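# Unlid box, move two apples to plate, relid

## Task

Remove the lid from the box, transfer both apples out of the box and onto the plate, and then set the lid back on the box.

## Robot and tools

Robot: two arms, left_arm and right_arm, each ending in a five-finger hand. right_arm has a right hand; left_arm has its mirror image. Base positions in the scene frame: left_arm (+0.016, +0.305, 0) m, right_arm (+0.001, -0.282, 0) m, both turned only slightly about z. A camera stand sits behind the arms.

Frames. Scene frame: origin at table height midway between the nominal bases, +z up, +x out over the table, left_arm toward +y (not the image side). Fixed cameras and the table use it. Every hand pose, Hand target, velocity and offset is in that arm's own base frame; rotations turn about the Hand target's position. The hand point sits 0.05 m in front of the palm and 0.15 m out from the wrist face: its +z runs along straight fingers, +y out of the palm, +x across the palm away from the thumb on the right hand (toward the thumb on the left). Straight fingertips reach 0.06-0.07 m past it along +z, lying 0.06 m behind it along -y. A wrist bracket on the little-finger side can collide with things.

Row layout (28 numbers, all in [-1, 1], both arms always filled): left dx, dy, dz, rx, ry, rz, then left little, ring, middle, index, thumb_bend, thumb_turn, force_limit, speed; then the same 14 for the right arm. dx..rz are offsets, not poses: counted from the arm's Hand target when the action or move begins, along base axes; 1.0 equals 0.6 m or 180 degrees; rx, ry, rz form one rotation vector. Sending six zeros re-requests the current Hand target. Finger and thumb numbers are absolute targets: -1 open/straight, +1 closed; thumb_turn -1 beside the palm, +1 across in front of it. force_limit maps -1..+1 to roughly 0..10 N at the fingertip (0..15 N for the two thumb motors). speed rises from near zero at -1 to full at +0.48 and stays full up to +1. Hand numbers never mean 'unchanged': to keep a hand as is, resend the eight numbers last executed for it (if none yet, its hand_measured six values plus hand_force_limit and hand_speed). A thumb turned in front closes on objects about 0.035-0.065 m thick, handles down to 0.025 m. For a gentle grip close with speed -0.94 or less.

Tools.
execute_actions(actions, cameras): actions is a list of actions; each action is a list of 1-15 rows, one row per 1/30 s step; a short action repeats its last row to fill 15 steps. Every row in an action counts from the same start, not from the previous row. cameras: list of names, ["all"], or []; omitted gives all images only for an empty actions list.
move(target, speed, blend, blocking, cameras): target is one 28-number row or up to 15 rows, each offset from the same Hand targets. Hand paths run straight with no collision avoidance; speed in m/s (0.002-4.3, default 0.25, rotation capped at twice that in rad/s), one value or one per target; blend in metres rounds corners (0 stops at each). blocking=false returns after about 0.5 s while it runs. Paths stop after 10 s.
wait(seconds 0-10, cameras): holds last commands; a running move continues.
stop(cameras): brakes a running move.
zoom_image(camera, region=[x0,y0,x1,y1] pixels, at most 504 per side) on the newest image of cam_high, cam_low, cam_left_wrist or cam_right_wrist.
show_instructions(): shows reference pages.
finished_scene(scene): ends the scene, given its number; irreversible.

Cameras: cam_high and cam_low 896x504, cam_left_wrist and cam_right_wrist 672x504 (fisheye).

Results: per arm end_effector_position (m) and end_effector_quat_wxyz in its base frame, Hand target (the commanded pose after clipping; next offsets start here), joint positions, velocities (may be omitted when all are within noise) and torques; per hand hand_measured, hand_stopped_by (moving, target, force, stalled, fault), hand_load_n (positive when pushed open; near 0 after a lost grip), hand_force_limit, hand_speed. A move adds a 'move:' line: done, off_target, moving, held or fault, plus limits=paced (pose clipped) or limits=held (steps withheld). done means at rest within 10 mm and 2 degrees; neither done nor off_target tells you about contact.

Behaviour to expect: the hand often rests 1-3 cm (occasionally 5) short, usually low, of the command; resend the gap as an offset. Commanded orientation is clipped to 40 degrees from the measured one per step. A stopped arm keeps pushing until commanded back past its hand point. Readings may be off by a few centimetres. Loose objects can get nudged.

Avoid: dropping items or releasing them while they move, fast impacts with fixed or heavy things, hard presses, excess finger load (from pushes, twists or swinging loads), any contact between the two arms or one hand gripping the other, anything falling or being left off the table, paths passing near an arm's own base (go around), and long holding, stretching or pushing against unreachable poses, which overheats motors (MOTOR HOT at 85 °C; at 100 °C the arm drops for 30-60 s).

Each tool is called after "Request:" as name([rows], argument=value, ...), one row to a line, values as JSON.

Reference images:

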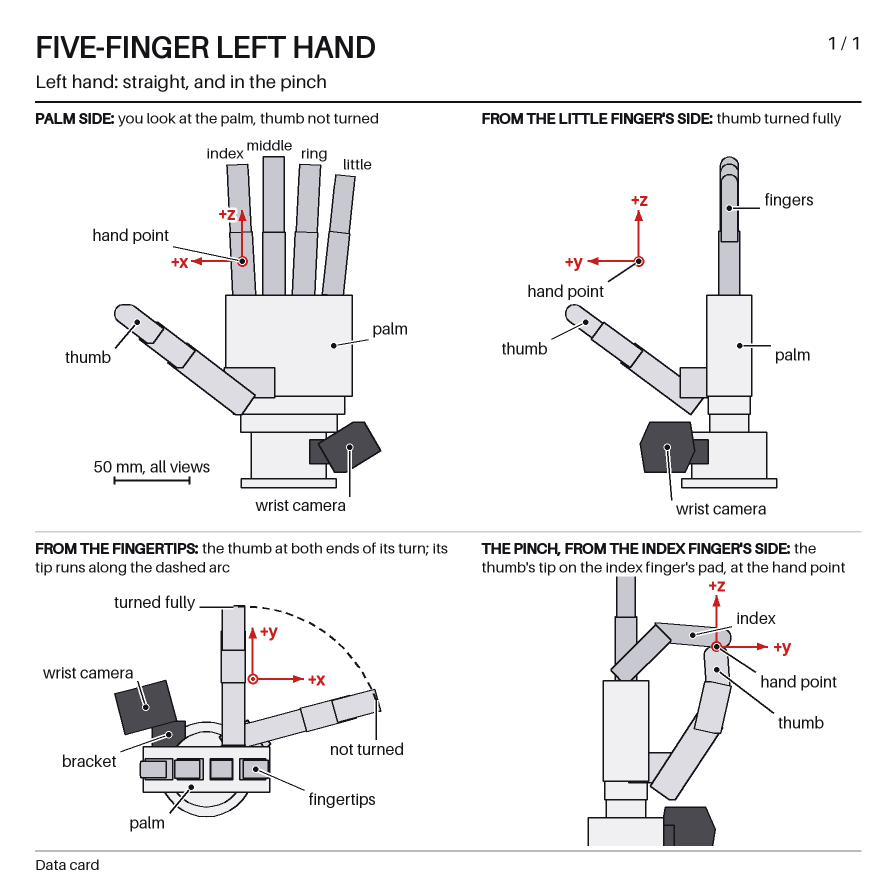

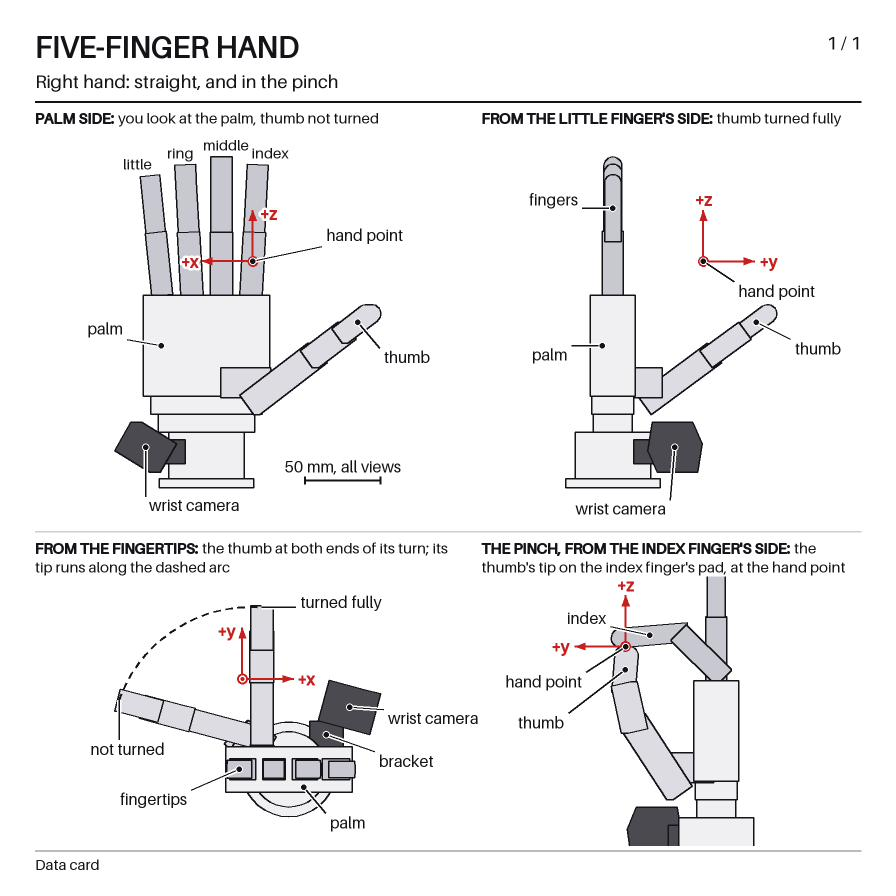

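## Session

Request:
execute_actions(actions=[])

Request:
zoom_image(camera="cam_low", region=[240, 80, 500, 340])

Scene clock: 0.00 s.
left_arm: end_effector_position=(+0.2897, -0.2063, +0.3567) hand_measured=(-1.000, -1.000, -1.000, -1.000, -1.000, -1.000) hand_load_n=(+0.0, +0.0, +0.0, +0.0, +0.0, +0.0) hand_stopped_by=(target, target, target, target, target, target) hand_force_limit=0.00 hand_speed=-0.80 end_effector_quat_wxyz=(+0.088, -0.389, +0.896, -0.197) | right_arm: end_effector_position=(+0.0869, +0.2653, +0.2937) hand_measured=(-1.000, -1.000, -1.000, -1.000, -1.000, -1.000) hand_load_n=(+0.0, +0.0, +0.0, +0.0, +0.0, +0.0) hand_stopped_by=(target, target, target, target, target, target) hand_force_limit=0.00 hand_speed=-0.80 end_effector_quat_wxyz=(+0.311, -0.535, +0.659, +0.427)
Joint positions: left_arm=[-0.518 1.181 1.498 -1.463 0.094 0.214] | right_arm=[0.468 0.556 0.577 -0.905 -0.963 1.044]
Joint velocities: within noise
Joint torques (N m): no reading
Heat: left arm: hottest elbow 31 °C; right arm: hottest shoulder 31 °C.
Hand target: left_arm +0.2933, -0.2083, +0.3676; +0.097, -0.387, +0.893, -0.208 | right_arm +0.0895, +0.2667, +0.3070; +0.324, -0.539, +0.651, +0.424

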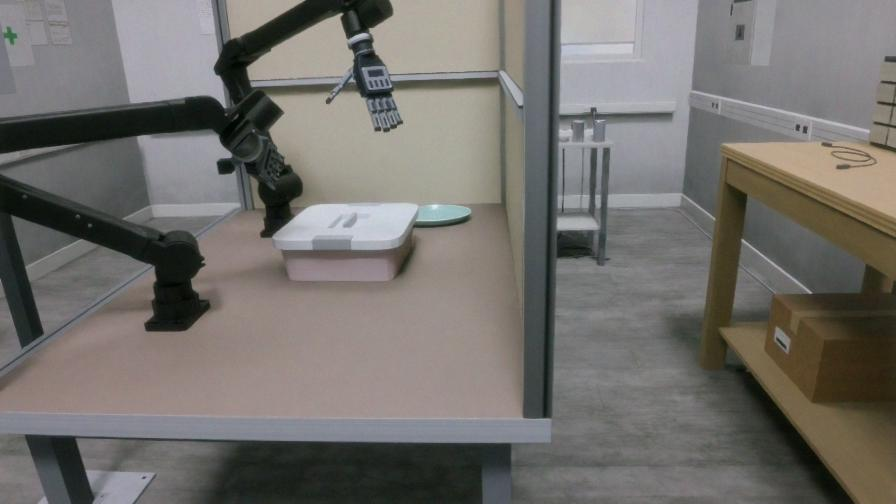

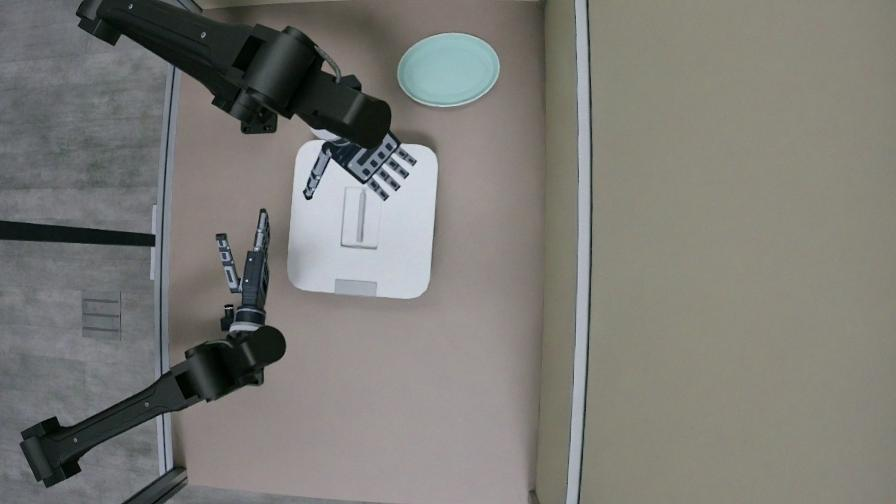

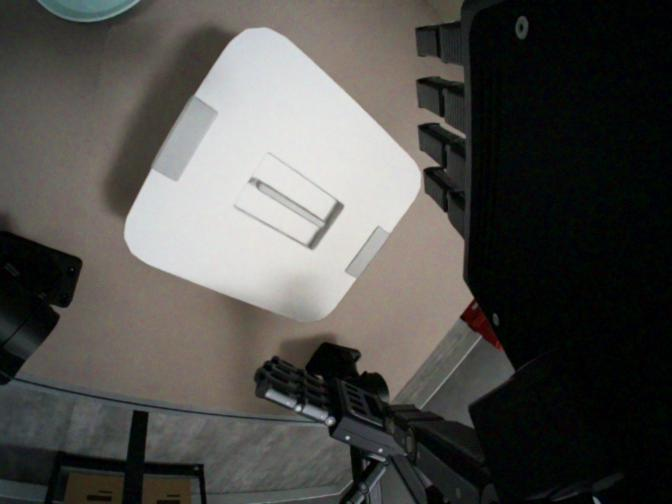

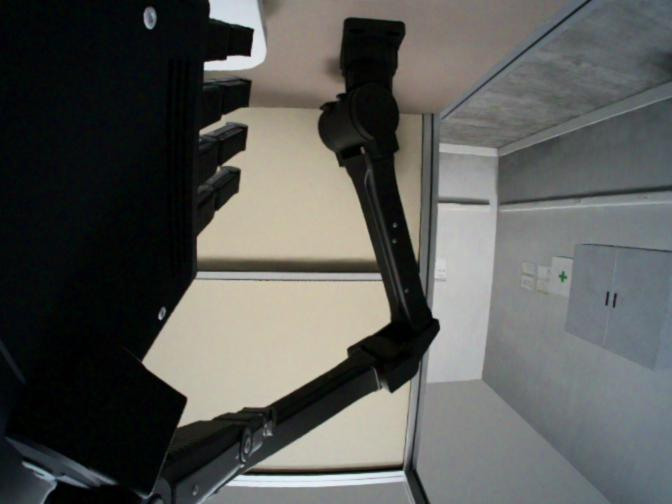

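Scaled by 1.938 from the camera's 896x504 image, which has a finer 1280x720 frame.

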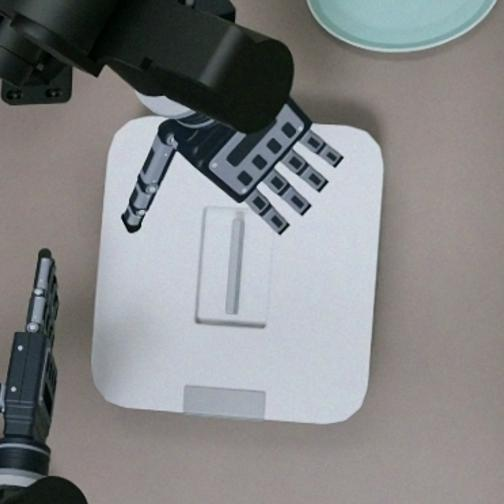

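Request:
move([
  [0.1207,0.4222,-0.196,-0.0562,-0.0495,-0.0299, 1,1,-0.45,-0.45,-1,1,0,0, 0.184,-0.011,0.038,-0.3697,-0.3281,-0.1613,0,0,0,0,-0.4,1,0,0],
  [0.1207,0.4222,-0.196,-0.0562,-0.0495,-0.0299, 1,1,-0.45,-0.45,-1,1,0,0, 0.3487,0.0952,-0.2233,-0.3697,-0.3281,-0.1613,0,0,0,0,-0.4,1,0,0],
], cameras=["cam_low","cam_high","cam_right_wrist"], speed=[0.5,0.25], blend=[0.02,0])

Request:
zoom_image(camera="cam_low", region=[280, 130, 450, 300])

Request:
zoom_image(camera="cam_high", region=[260, 130, 440, 290])

Scene clock: 6.33 s.
left_arm: end_effector_position=(+0.3634, +0.0435, +0.2507) hand_measured=(+1.000, +1.000, -0.450, -0.450, -1.000, +1.000) hand_load_n=(+0.0, +0.0, +0.0, -0.5, +0.0, +0.0) hand_stopped_by=(target, target, target, target, target, target) hand_force_limit=0.00 hand_speed=0.00 end_effector_quat_wxyz=(+0.116, -0.339, +0.877, -0.320) | right_arm: end_effector_position=(+0.2959, +0.3223, +0.1671) hand_measured=(+0.000, +0.000, +0.000, +0.000, -0.400, +1.000) hand_load_n=(+0.0, +0.0, +0.0, +0.0, +0.0, +0.0) hand_stopped_by=(target, target, target, target, target, target) hand_force_limit=0.00 hand_speed=0.00 end_effector_quat_wxyz=(-0.330, +0.589, -0.638, +0.371)
Joint positions: left_arm=[0.354 1.219 1.218 -1.282 0.641 1.09] | right_arm=[1.098 1.192 0.854 -0.678 0.93 0.892]
Joint torques (N m): left_arm=[0.38 -5.07 7.47 1.14 0.41 0.04] | right_arm=[-1.26 -7.65 9.2 2.09 0.43 0]
Heat: left arm: hottest elbow 32 °C; right arm: hottest shoulder 31 °C.
Hand target: left_arm +0.3657, +0.0451, +0.2501; +0.121, -0.334, +0.878, -0.320 | right_arm +0.2987, +0.3238, +0.1731; -0.338, +0.585, -0.639, +0.368
Off the commanded pose: left_arm 0.003 m, 1 deg | right_arm 0.007 m, 1 deg.
move: done
Images, in order (width x height): cam_high 896x504, cam_low 896x504, cam_right_wrist 672x504.

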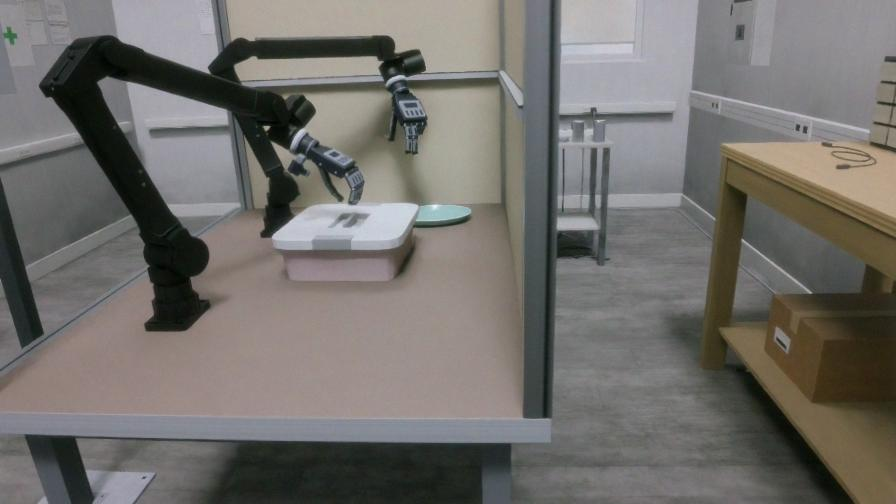

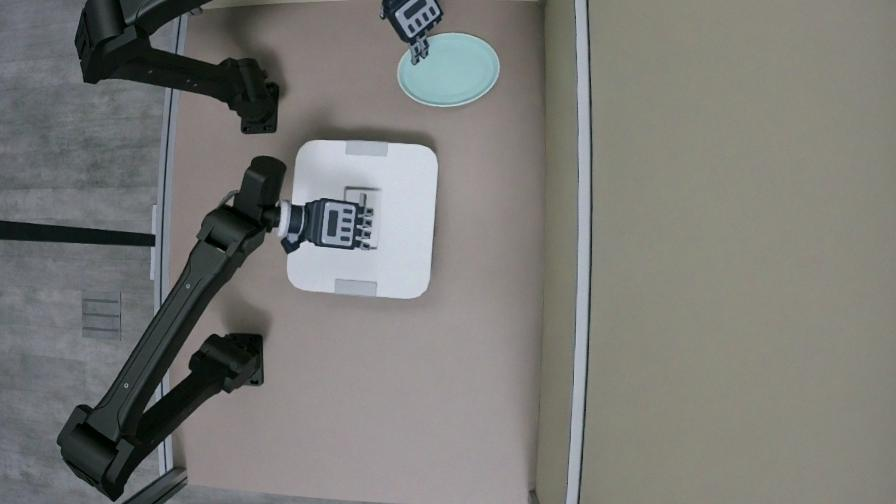

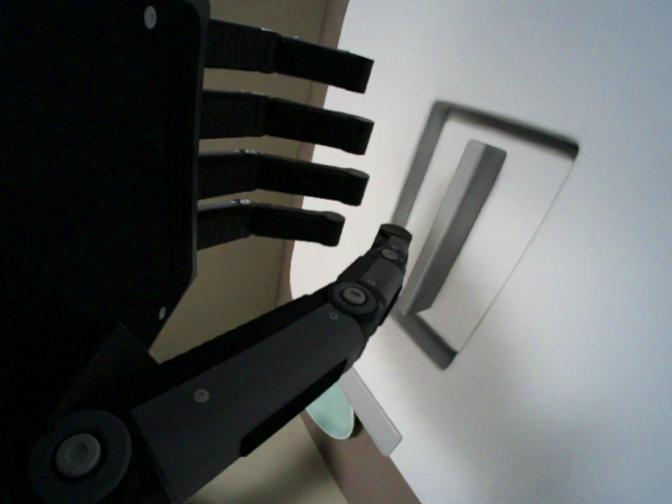

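Scaled by 2.965 from the camera's 896x504 image, which has a finer 1280x720 frame.

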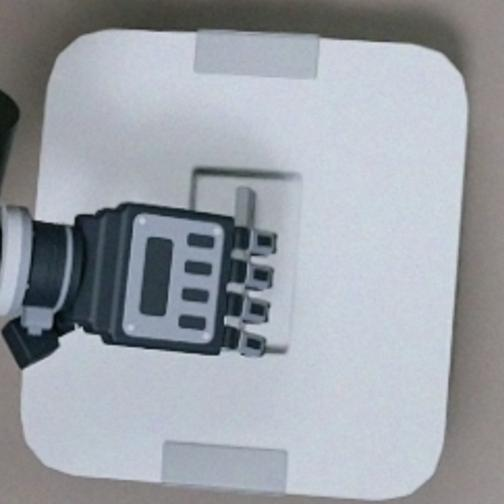

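Scaled by 2.800 from the camera's 896x504 image, which has a finer 1280x720 frame.

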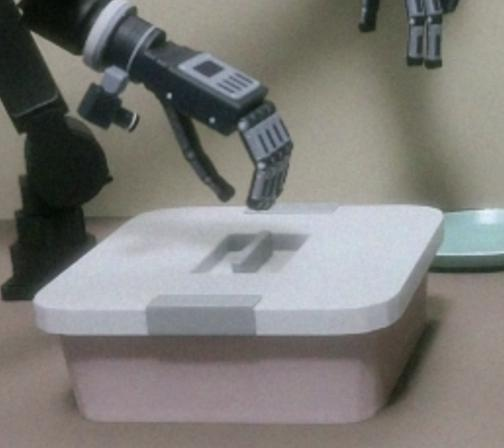

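Request:
move([
  [0,0,0,0,0,0, 1,1,-0.45,-0.45,-1,1,0,0, 0.001,-0.0057,-0.1032,0,0,0,0,0,0,0,-0.4,1,0.3,-0.6],
  [0,0,0,0,0,0, 1,1,-0.45,-0.45,-1,1,0,0, 0.001,-0.0057,-0.1032,0,0,0,0.05,0,0,0,-0.3,1,0.3,-0.6],
  [0,0,0,0,0,0, 1,1,-0.45,-0.45,-1,1,0,0, 0.001,-0.0057,-0.1032,0,0,0,0.05,0.17,0.6,0.6,-0.3,1,0.3,-0.9],
], cameras=["cam_high","cam_low","cam_right_wrist"], speed=0.1)

Scene clock: 11.67 s.
left_arm: end_effector_position=(+0.3634, +0.0435, +0.2507) hand_measured=(+1.000, +1.000, -0.450, -0.450, -1.000, +1.000) hand_load_n=(+0.0, +0.0, +0.0, +0.0, +0.0, +0.0) hand_stopped_by=(target, target, target, target, target, target) hand_force_limit=0.00 hand_speed=0.00 end_effector_quat_wxyz=(+0.116, -0.339, +0.877, -0.320) | right_arm: end_effector_position=(+0.2956, +0.3208, +0.1132) hand_measured=(+0.050, +0.170, +0.156, +0.202, -0.300, +1.000) hand_load_n=(-1.0, +0.5, +5.5, +8.5, +2.5, +0.0) hand_stopped_by=(target, target, force, force, target, target) hand_force_limit=0.30 hand_speed=-0.90 end_effector_quat_wxyz=(-0.338, +0.587, -0.637, +0.367)
Joint positions: left_arm=[0.354 1.219 1.218 -1.282 0.641 1.09] | right_arm=[1.095 1.246 0.736 -0.477 0.925 0.88]
Joint torques (N m): left_arm=[0.26 -5.07 7.51 1.01 0.46 0.07] | right_arm=[-1.32 -6.59 8.35 2.09 0.44 0.06]
Heat: left arm: hottest elbow 32 °C; right arm: hottest shoulder 31 °C.
Hand target: left_arm +0.3657, +0.0451, +0.2501; +0.121, -0.334, +0.878, -0.320 | right_arm +0.2992, +0.3203, +0.1111; -0.338, +0.585, -0.639, +0.368
Off the commanded pose: left_arm 0.003 m, 1 deg | right_arm 0.004 m, 0 deg.
move: done
Images, in order (width x height): cam_high 896x504, cam_low 896x504, cam_right_wrist 672x504.

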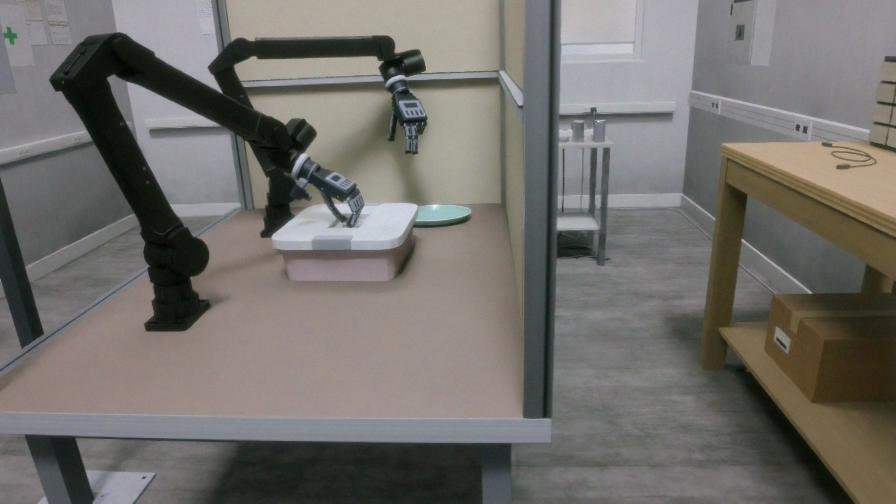

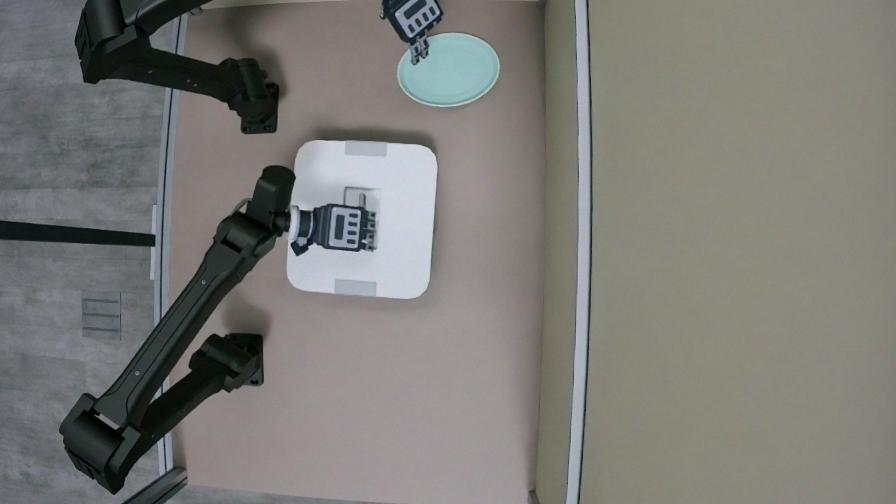

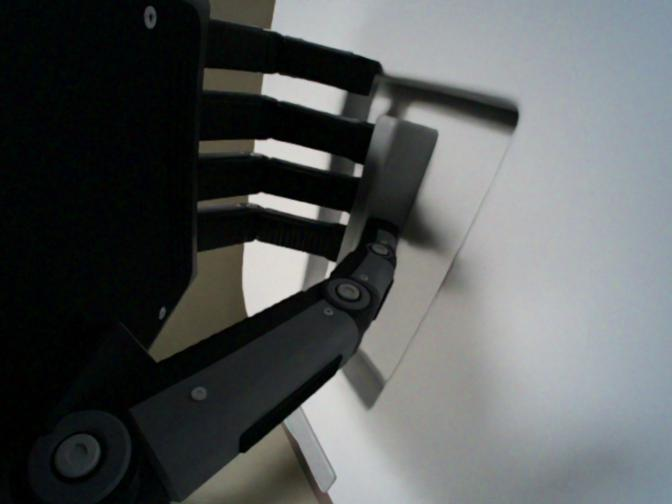

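Request:
move([
  [0,0,0,0,0,0, 1,1,-0.45,-0.45,-1,1,0,0, 0.02,0.027,0.206,0,0,0,0.05,0.17,0.6,0.6,-0.3,1,0.3,-0.9],
  [0,0,0,0,0,0, 1,1,-0.45,-0.45,-1,1,0,0, 0.1938,-0.7042,0.206,0,0,0,0.05,0.17,0.6,0.6,-0.3,1,0.3,-0.9],
  [0,0,0,0,0,0, 1,1,-0.45,-0.45,-1,1,0,0, 0.1938,-0.7042,-0.06,0,0,0,0.05,0.17,0.6,0.6,-0.3,1,0.3,-0.9],
  [0,0,0,0,0,0, 1,1,-0.45,-0.45,-1,1,0,0, 0.1938,-0.7042,-0.1035,0,0,0,0.05,0.17,0.6,0.6,-0.3,1,0.3,-0.9],
], cameras=["cam_low","cam_high"], speed=[0.09,0.22,0.16,0.05], blend=[0.01,0.03,0.01,0])

Request:
zoom_image(camera="cam_low", region=[280, 130, 450, 300])

Request:
zoom_image(camera="cam_low", region=[340, 320, 510, 490])

Request:
zoom_image(camera="cam_high", region=[240, 170, 480, 410])

Scene clock: 18.33 s.
left_arm: end_effector_position=(+0.3634, +0.0435, +0.2507) hand_measured=(+1.000, +1.000, -0.450, -0.450, -1.000, +1.000) hand_load_n=(+0.0, +0.0, +0.0, +0.0, +0.0, +0.0) hand_stopped_by=(target, target, target, target, target, target) hand_force_limit=0.00 hand_speed=0.00 end_effector_quat_wxyz=(+0.116, -0.339, +0.877, -0.320) | right_arm: end_effector_position=(+0.4072, -0.0988, +0.0395) hand_measured=(+0.050, +0.170, +0.156, +0.202, -0.302, +1.000) hand_load_n=(+0.0, +0.0, +4.0, +5.0, +6.0, +0.5) hand_stopped_by=(target, target, force, force, target, target) hand_force_limit=0.30 hand_speed=-0.90 end_effector_quat_wxyz=(+0.330, -0.588, +0.649, -0.353)
Joint positions: left_arm=[0.354 1.219 1.218 -1.282 0.641 1.09] | right_arm=[-0.411 1.267 0.454 0.226 -0.276 -0.164]
Joint torques (N m): left_arm=[-0.56 -5.07 7.43 1.03 0.42 0.07] | right_arm=[-0.32 -6.48 8.03 3.29 -0.48 0.1]
Heat: left arm: hottest elbow 33 °C; right arm: hottest shoulder 31 °C.
Hand target: left_arm +0.3657, +0.0451, +0.2501; +0.121, -0.334, +0.878, -0.320 | right_arm +0.4156, -0.1022, +0.0492; +0.338, -0.585, +0.639, -0.368
Off the commanded pose: left_arm 0.003 m, 1 deg | right_arm 0.013 m, 2 deg.
move: off_target (right_arm)
Images, in order (width x height): cam_high 896x504, cam_low 896x504.

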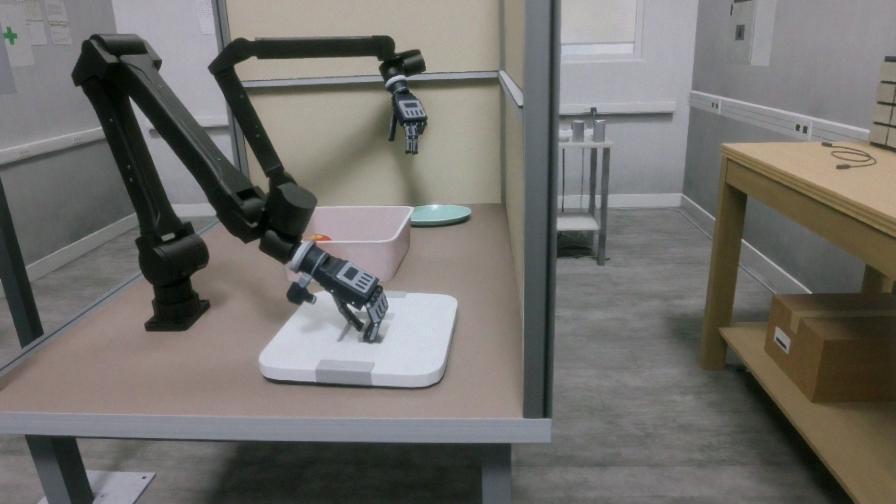

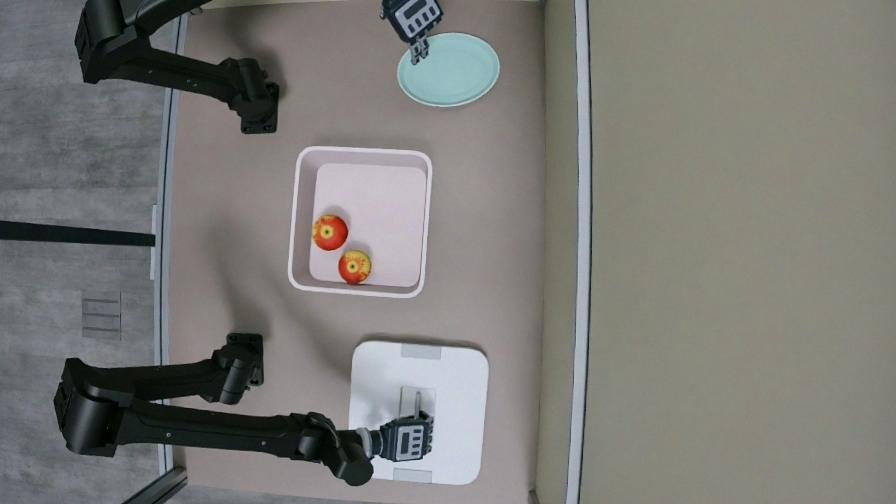

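Scaled by 2.965 from the camera's 896x504 image, which has a finer 1280x720 frame.

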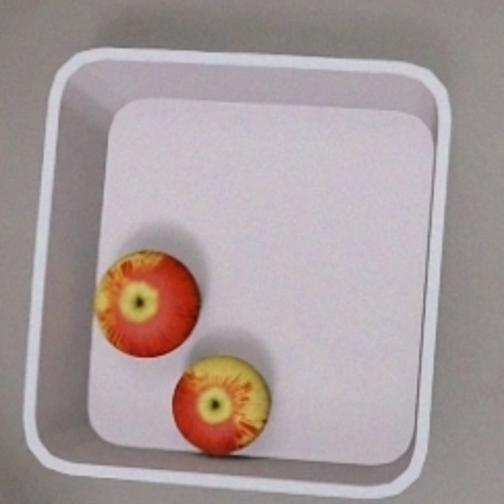

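Scaled by 2.965 from the camera's 896x504 image, which has a finer 1280x720 frame.

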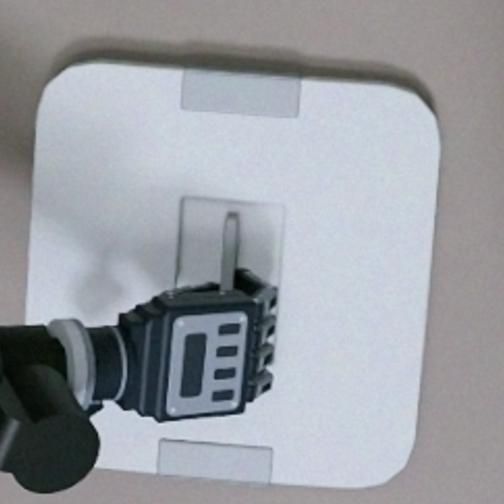

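Scaled by 2.100 from the camera's 896x504 image, which has a finer 1280x720 frame.

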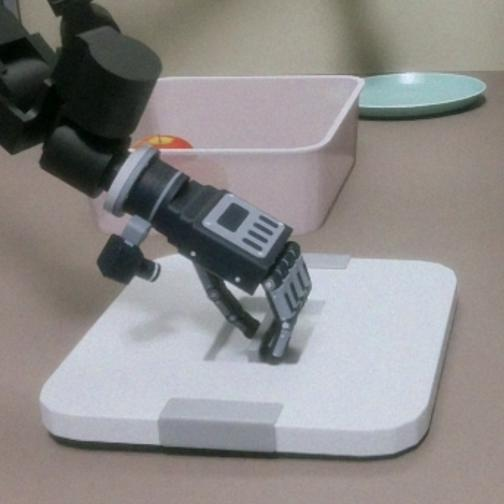

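Request:
move([
  [-0.2103,-0.7277,0.02,0,0,0.239, 1,1,-0.45,-0.45,-1,1,0,0, 0,0,-0.008,0,0,0,0.05,0.17,0.6,0.6,-0.3,1,0.3,-0.9],
  [-0.2103,-0.7277,-0.195,0,0,0.239, 1,1,-0.45,-0.45,-1,1,0,0, 0,0,-0.008,0,0,0,0.05,0.17,0.6,0.6,-0.3,1,0.3,-0.9],
], cameras=["cam_low","cam_left_wrist"], speed=[0.4,0.2], blend=[0.03,0])

Request:
zoom_image(camera="cam_low", region=[290, 200, 410, 320])

Scene clock: 24.77 s.
left_arm: end_effector_position=(+0.2368, -0.3884, +0.1306) hand_measured=(+1.000, +1.000, -0.450, -0.450, -1.000, +1.000) hand_load_n=(+0.0, +0.0, +0.0, +0.0, +0.0, +0.0) hand_stopped_by=(target, target, target, target, target, target) hand_force_limit=0.00 hand_speed=0.00 end_effector_quat_wxyz=(+0.233, -0.628, +0.701, -0.245) | right_arm: end_effector_position=(+0.4083, -0.0993, +0.0372) hand_measured=(+0.050, +0.170, +0.156, +0.202, -0.302, +1.000) hand_load_n=(+0.0, +0.0, +4.0, +5.0, +6.0, +0.5) hand_stopped_by=(target, target, force, force, target, target) hand_force_limit=0.30 hand_speed=-0.90 end_effector_quat_wxyz=(+0.331, -0.587, +0.647, -0.356)
Joint positions: left_arm=[-1.137 1.339 1.001 -0.848 -0.587 -0.91] | right_arm=[-0.411 1.278 0.45 0.247 -0.276 -0.164]
Joint torques (N m): left_arm=[0.62 -6.53 7.28 1.63 -0.49 -0.16] | right_arm=[-0.79 -6.12 7.94 3.21 -0.51 0.09]
Heat: left arm: hottest elbow 33 °C; right arm: hottest shoulder 31 °C.
Hand target: left_arm +0.2395, -0.3915, +0.1333; +0.230, -0.633, +0.694, -0.253 | right_arm +0.4155, -0.1022, +0.0443; +0.338, -0.585, +0.639, -0.368
Off the commanded pose: left_arm 0.005 m, 1 deg | right_arm 0.011 m, 2 deg.
move: off_target (right_arm)
Images, in order (width x height): cam_low 896x504, cam_left_wrist 672x504.

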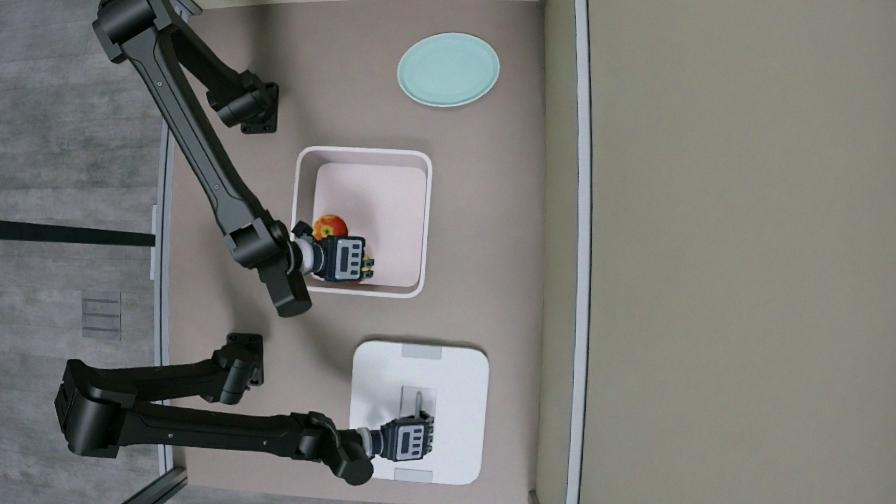

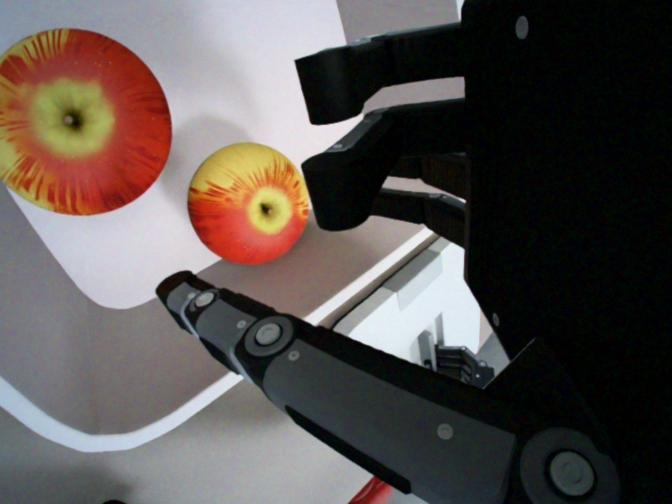

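Scaled by 4.200 from the camera's 896x504 image, which has a finer 1280x720 frame.

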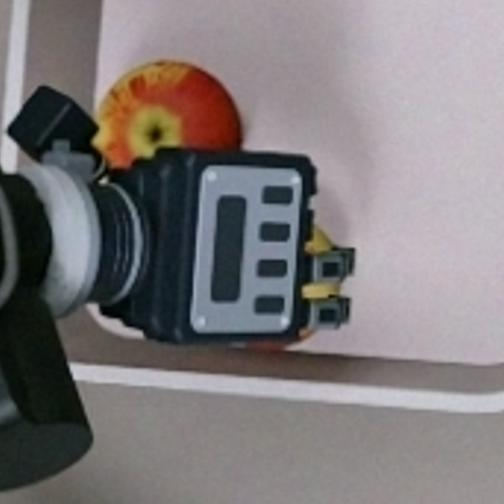

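Request:
move(target=[0.001,-0.002,-0.14,0,0,0, 1,1,-0.45,-0.45,-1,1,0,0, 0,0,0,0,0,0,0.05,0.17,0.6,0.6,-0.3,1,0.3,-0.9], cameras=["cam_low","cam_left_wrist"], speed=0.12)

Request:
zoom_image(camera="cam_low", region=[290, 200, 410, 320])

Scene clock: 26.80 s.
left_arm: end_effector_position=(+0.2392, -0.3909, +0.0519) hand_measured=(+1.000, +1.000, -0.450, -0.450, -1.000, +1.000) hand_load_n=(+0.0, +0.0, -0.5, +0.0, +0.0, +0.0) hand_stopped_by=(target, target, target, target, target, target) hand_force_limit=0.00 hand_speed=0.00 end_effector_quat_wxyz=(+0.233, -0.629, +0.698, -0.250) | right_arm: end_effector_position=(+0.4083, -0.0993, +0.0372) hand_measured=(+0.050, +0.170, +0.156, +0.202, -0.302, +1.000) hand_load_n=(+0.0, +0.0, +4.0, +5.0, +6.0, +0.0) hand_stopped_by=(target, target, force, force, target, target) hand_force_limit=0.30 hand_speed=-0.90 end_effector_quat_wxyz=(+0.331, -0.587, +0.647, -0.356)
Joint positions: left_arm=[-1.136 1.443 0.871 -0.604 -0.591 -0.911] | right_arm=[-0.411 1.278 0.45 0.247 -0.276 -0.164]
Joint torques (N m): left_arm=[-0.09 -6.3 6.06 1.63 -0.35 -0.16] | right_arm=[-0.62 -5.89 7.9 3.33 -0.49 0.11]
Heat: left arm: hottest elbow 33 °C; right arm: hottest shoulder 31 °C.
Hand target: left_arm +0.2401, -0.3927, +0.0491; +0.230, -0.633, +0.694, -0.253 | right_arm +0.4155, -0.1022, +0.0443; +0.338, -0.585, +0.639, -0.368
Off the commanded pose: left_arm 0.003 m, 1 deg | right_arm 0.010 m, 2 deg.
move: done
Images, in order (width x height): cam_low 896x504, cam_left_wrist 672x504.

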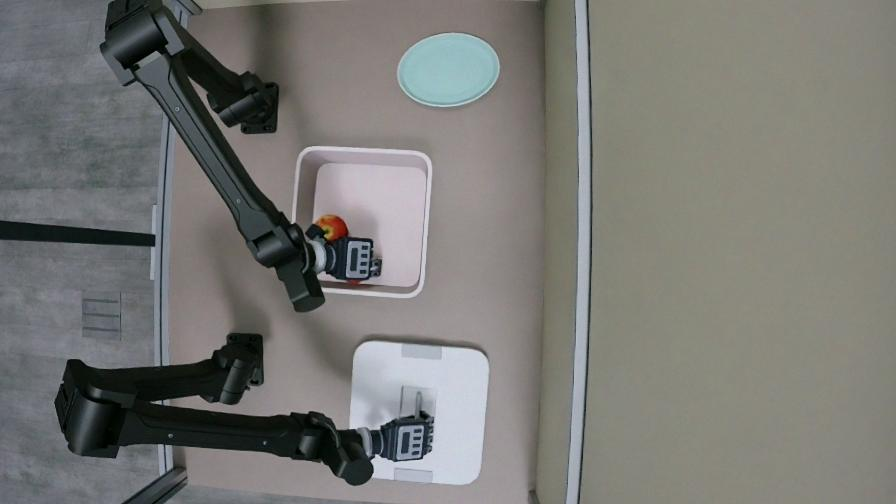

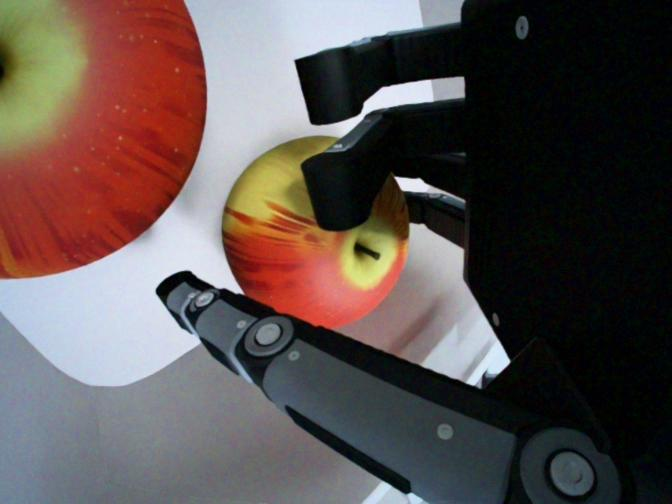

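Scaled by 4.200 from the camera's 896x504 image, which has a finer 1280x720 frame.

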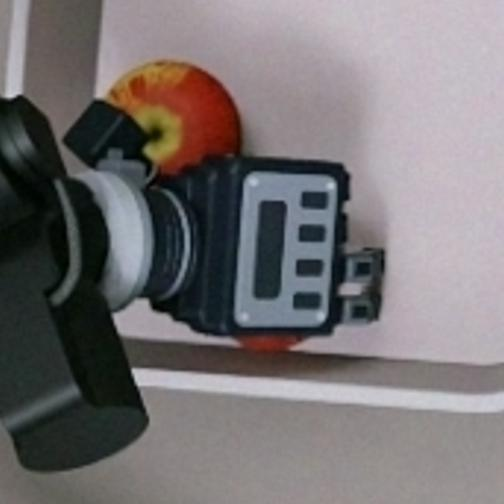

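Request:
move([
  [0,0,0,0,0,0, 1,1,0.6,0.6,0,1,-0.2,-0.85, 0,0,0,0,0,0,0.05,0.17,0.6,0.6,-0.3,1,0.3,-0.9],
  [0.012,-0.015,0.07,0,0,0, 1,1,0.6,0.6,0,1,-0.2,-0.85, 0,0,0,0,0,0,0.05,0.17,0.6,0.6,-0.3,1,0.3,-0.9],
], cameras=["cam_left_wrist"], speed=0.1)

Scene clock: 29.30 s.
left_arm: end_effector_position=(+0.2329, -0.3797, +0.0593) hand_measured=(+1.000, +1.000, -0.216, -0.204, -0.886, +1.000) hand_load_n=(+0.0, +0.0, +3.5, +7.5, +8.0, +0.0) hand_stopped_by=(target, target, force, force, force, target) hand_force_limit=-0.20 hand_speed=-0.85 end_effector_quat_wxyz=(+0.239, -0.626, +0.708, -0.222) | right_arm: end_effector_position=(+0.4083, -0.0993, +0.0372) hand_measured=(+0.050, +0.170, +0.156, +0.202, -0.302, +1.000) hand_load_n=(-0.5, +0.0, +4.0, +5.0, +5.5, +0.5) hand_stopped_by=(target, target, force, force, target, target) hand_force_limit=0.30 hand_speed=-0.90 end_effector_quat_wxyz=(+0.331, -0.587, +0.647, -0.356)
Joint positions: left_arm=[-1.136 1.43 0.897 -0.703 -0.585 -0.912] | right_arm=[-0.411 1.278 0.45 0.247 -0.276 -0.164]
Joint torques (N m): left_arm=[0.91 -7.88 10.62 0.5 -0.43 -0.04] | right_arm=[-0.85 -5.95 7.98 3.28 -0.48 0.1]
Heat: left arm: hottest elbow 33 °C; right arm: hottest shoulder 31 °C.
Hand target: left_arm +0.2473, -0.4017, +0.0911; +0.230, -0.633, +0.694, -0.253 | right_arm +0.4155, -0.1022, +0.0443; +0.338, -0.585, +0.639, -0.368
Off the commanded pose: left_arm 0.041 m, 4 deg | right_arm 0.010 m, 2 deg.
move: off_target (left_arm)
Images, in order (width x height): cam_left_wrist 672x504.

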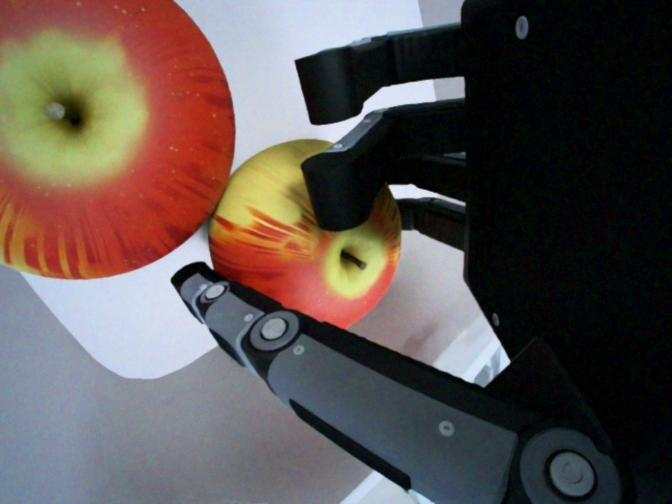

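Request:
move([
  [0.005,0.005,0.26,0,0,0, 1,1,0.6,0.6,0,1,-0.2,-0.85, 0,0,0,0,0,0,0.05,0.17,0.6,0.6,-0.3,1,0.3,-0.9],
  [0.3052,0.7587,0.26,0,0,0, 1,1,0.6,0.6,0,1,-0.2,-0.85, 0,0,0,0,0,0,0.05,0.17,0.6,0.6,-0.3,1,0.3,-0.9],
  [0.3052,0.7587,-0.0135,0,0,0, 1,1,0.6,0.6,0,1,-0.2,-0.85, 0,0,0,0,0,0,0.05,0.17,0.6,0.6,-0.3,1,0.3,-0.9],
], cameras=["cam_low","cam_high"], speed=[0.13,0.3,0.15], blend=[0.03,0.03,0])

Request:
zoom_image(camera="cam_low", region=[370, 10, 510, 150])

Request:
zoom_image(camera="cam_low", region=[280, 130, 450, 300])

Request:
zoom_image(camera="cam_high", region=[380, 140, 500, 260])

Scene clock: 35.20 s.
left_arm: end_effector_position=(+0.4231, +0.0523, +0.0760) hand_measured=(+1.000, +1.000, -0.216, -0.204, -0.886, +1.000) hand_load_n=(+0.0, +0.0, +3.5, +7.5, +8.0, +0.0) hand_stopped_by=(target, target, force, force, force, target) hand_force_limit=-0.20 hand_speed=-0.85 end_effector_quat_wxyz=(-0.217, +0.641, -0.694, +0.245) | right_arm: end_effector_position=(+0.4083, -0.0993, +0.0372) hand_measured=(+0.050, +0.170, +0.156, +0.202, -0.302, +1.000) hand_load_n=(+0.0, +0.0, +4.0, +5.0, +6.0, +0.5) hand_stopped_by=(target, target, force, force, target, target) hand_force_limit=0.30 hand_speed=-0.90 end_effector_quat_wxyz=(+0.331, -0.587, +0.647, -0.356)
Joint positions: left_arm=[0.255 1.308 0.791 -0.418 0.217 0.262] | right_arm=[-0.411 1.278 0.45 0.247 -0.276 -0.164]
Joint torques (N m): left_arm=[-0.73 -5.6 7.27 2.24 0.19 0.02] | right_arm=[-1.03 -6.24 7.99 3.33 -0.48 0.08]
Heat: left arm: hottest elbow 34 °C; right arm: hottest shoulder 31 °C.
Hand target: left_arm +0.4305, +0.0534, +0.0832; -0.230, +0.633, -0.695, +0.253 | right_arm +0.4155, -0.1022, +0.0443; +0.338, -0.585, +0.639, -0.368
Off the commanded pose: left_arm 0.010 m, 2 deg | right_arm 0.010 m, 2 deg.
move: done
Images, in order (width x height): cam_high 896x504, cam_low 896x504.

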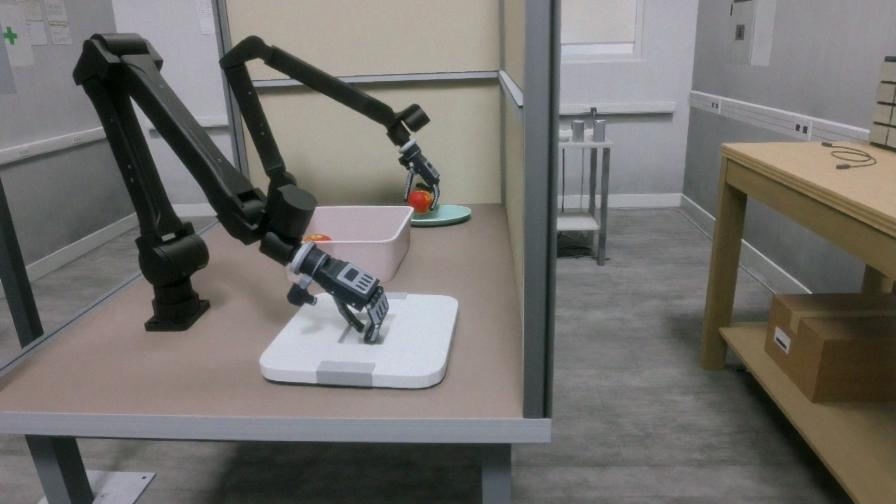

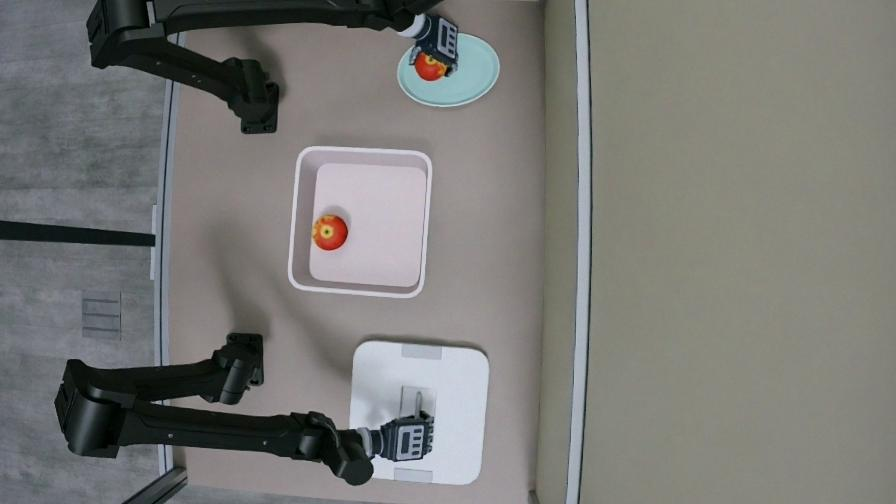

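Scaled by 3.600 from the camera's 896x504 image, which has a finer 1280x720 frame.

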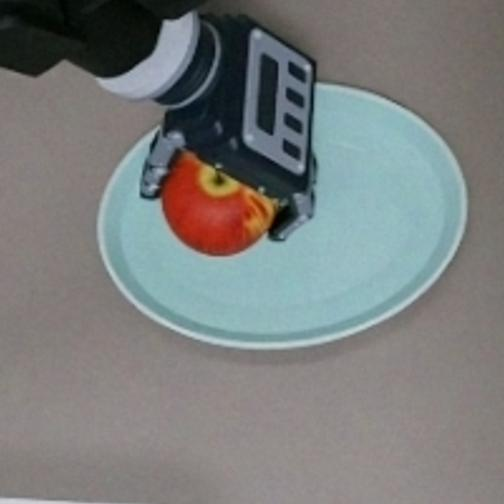

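Scaled by 2.965 from the camera's 896x504 image, which has a finer 1280x720 frame.

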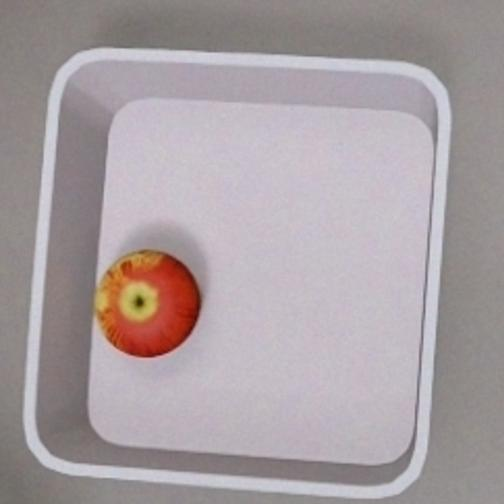

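Scaled by 4.200 from the camera's 896x504 image, which has a finer 1280x720 frame.

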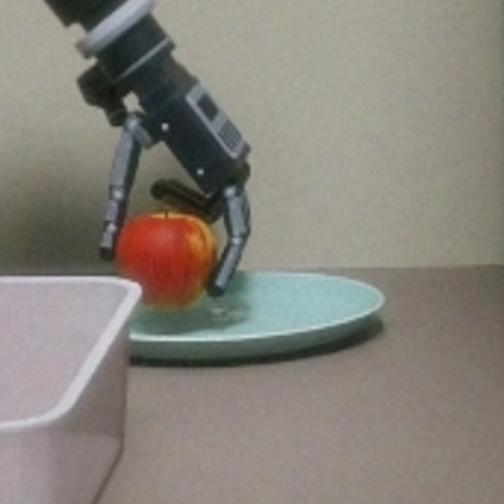

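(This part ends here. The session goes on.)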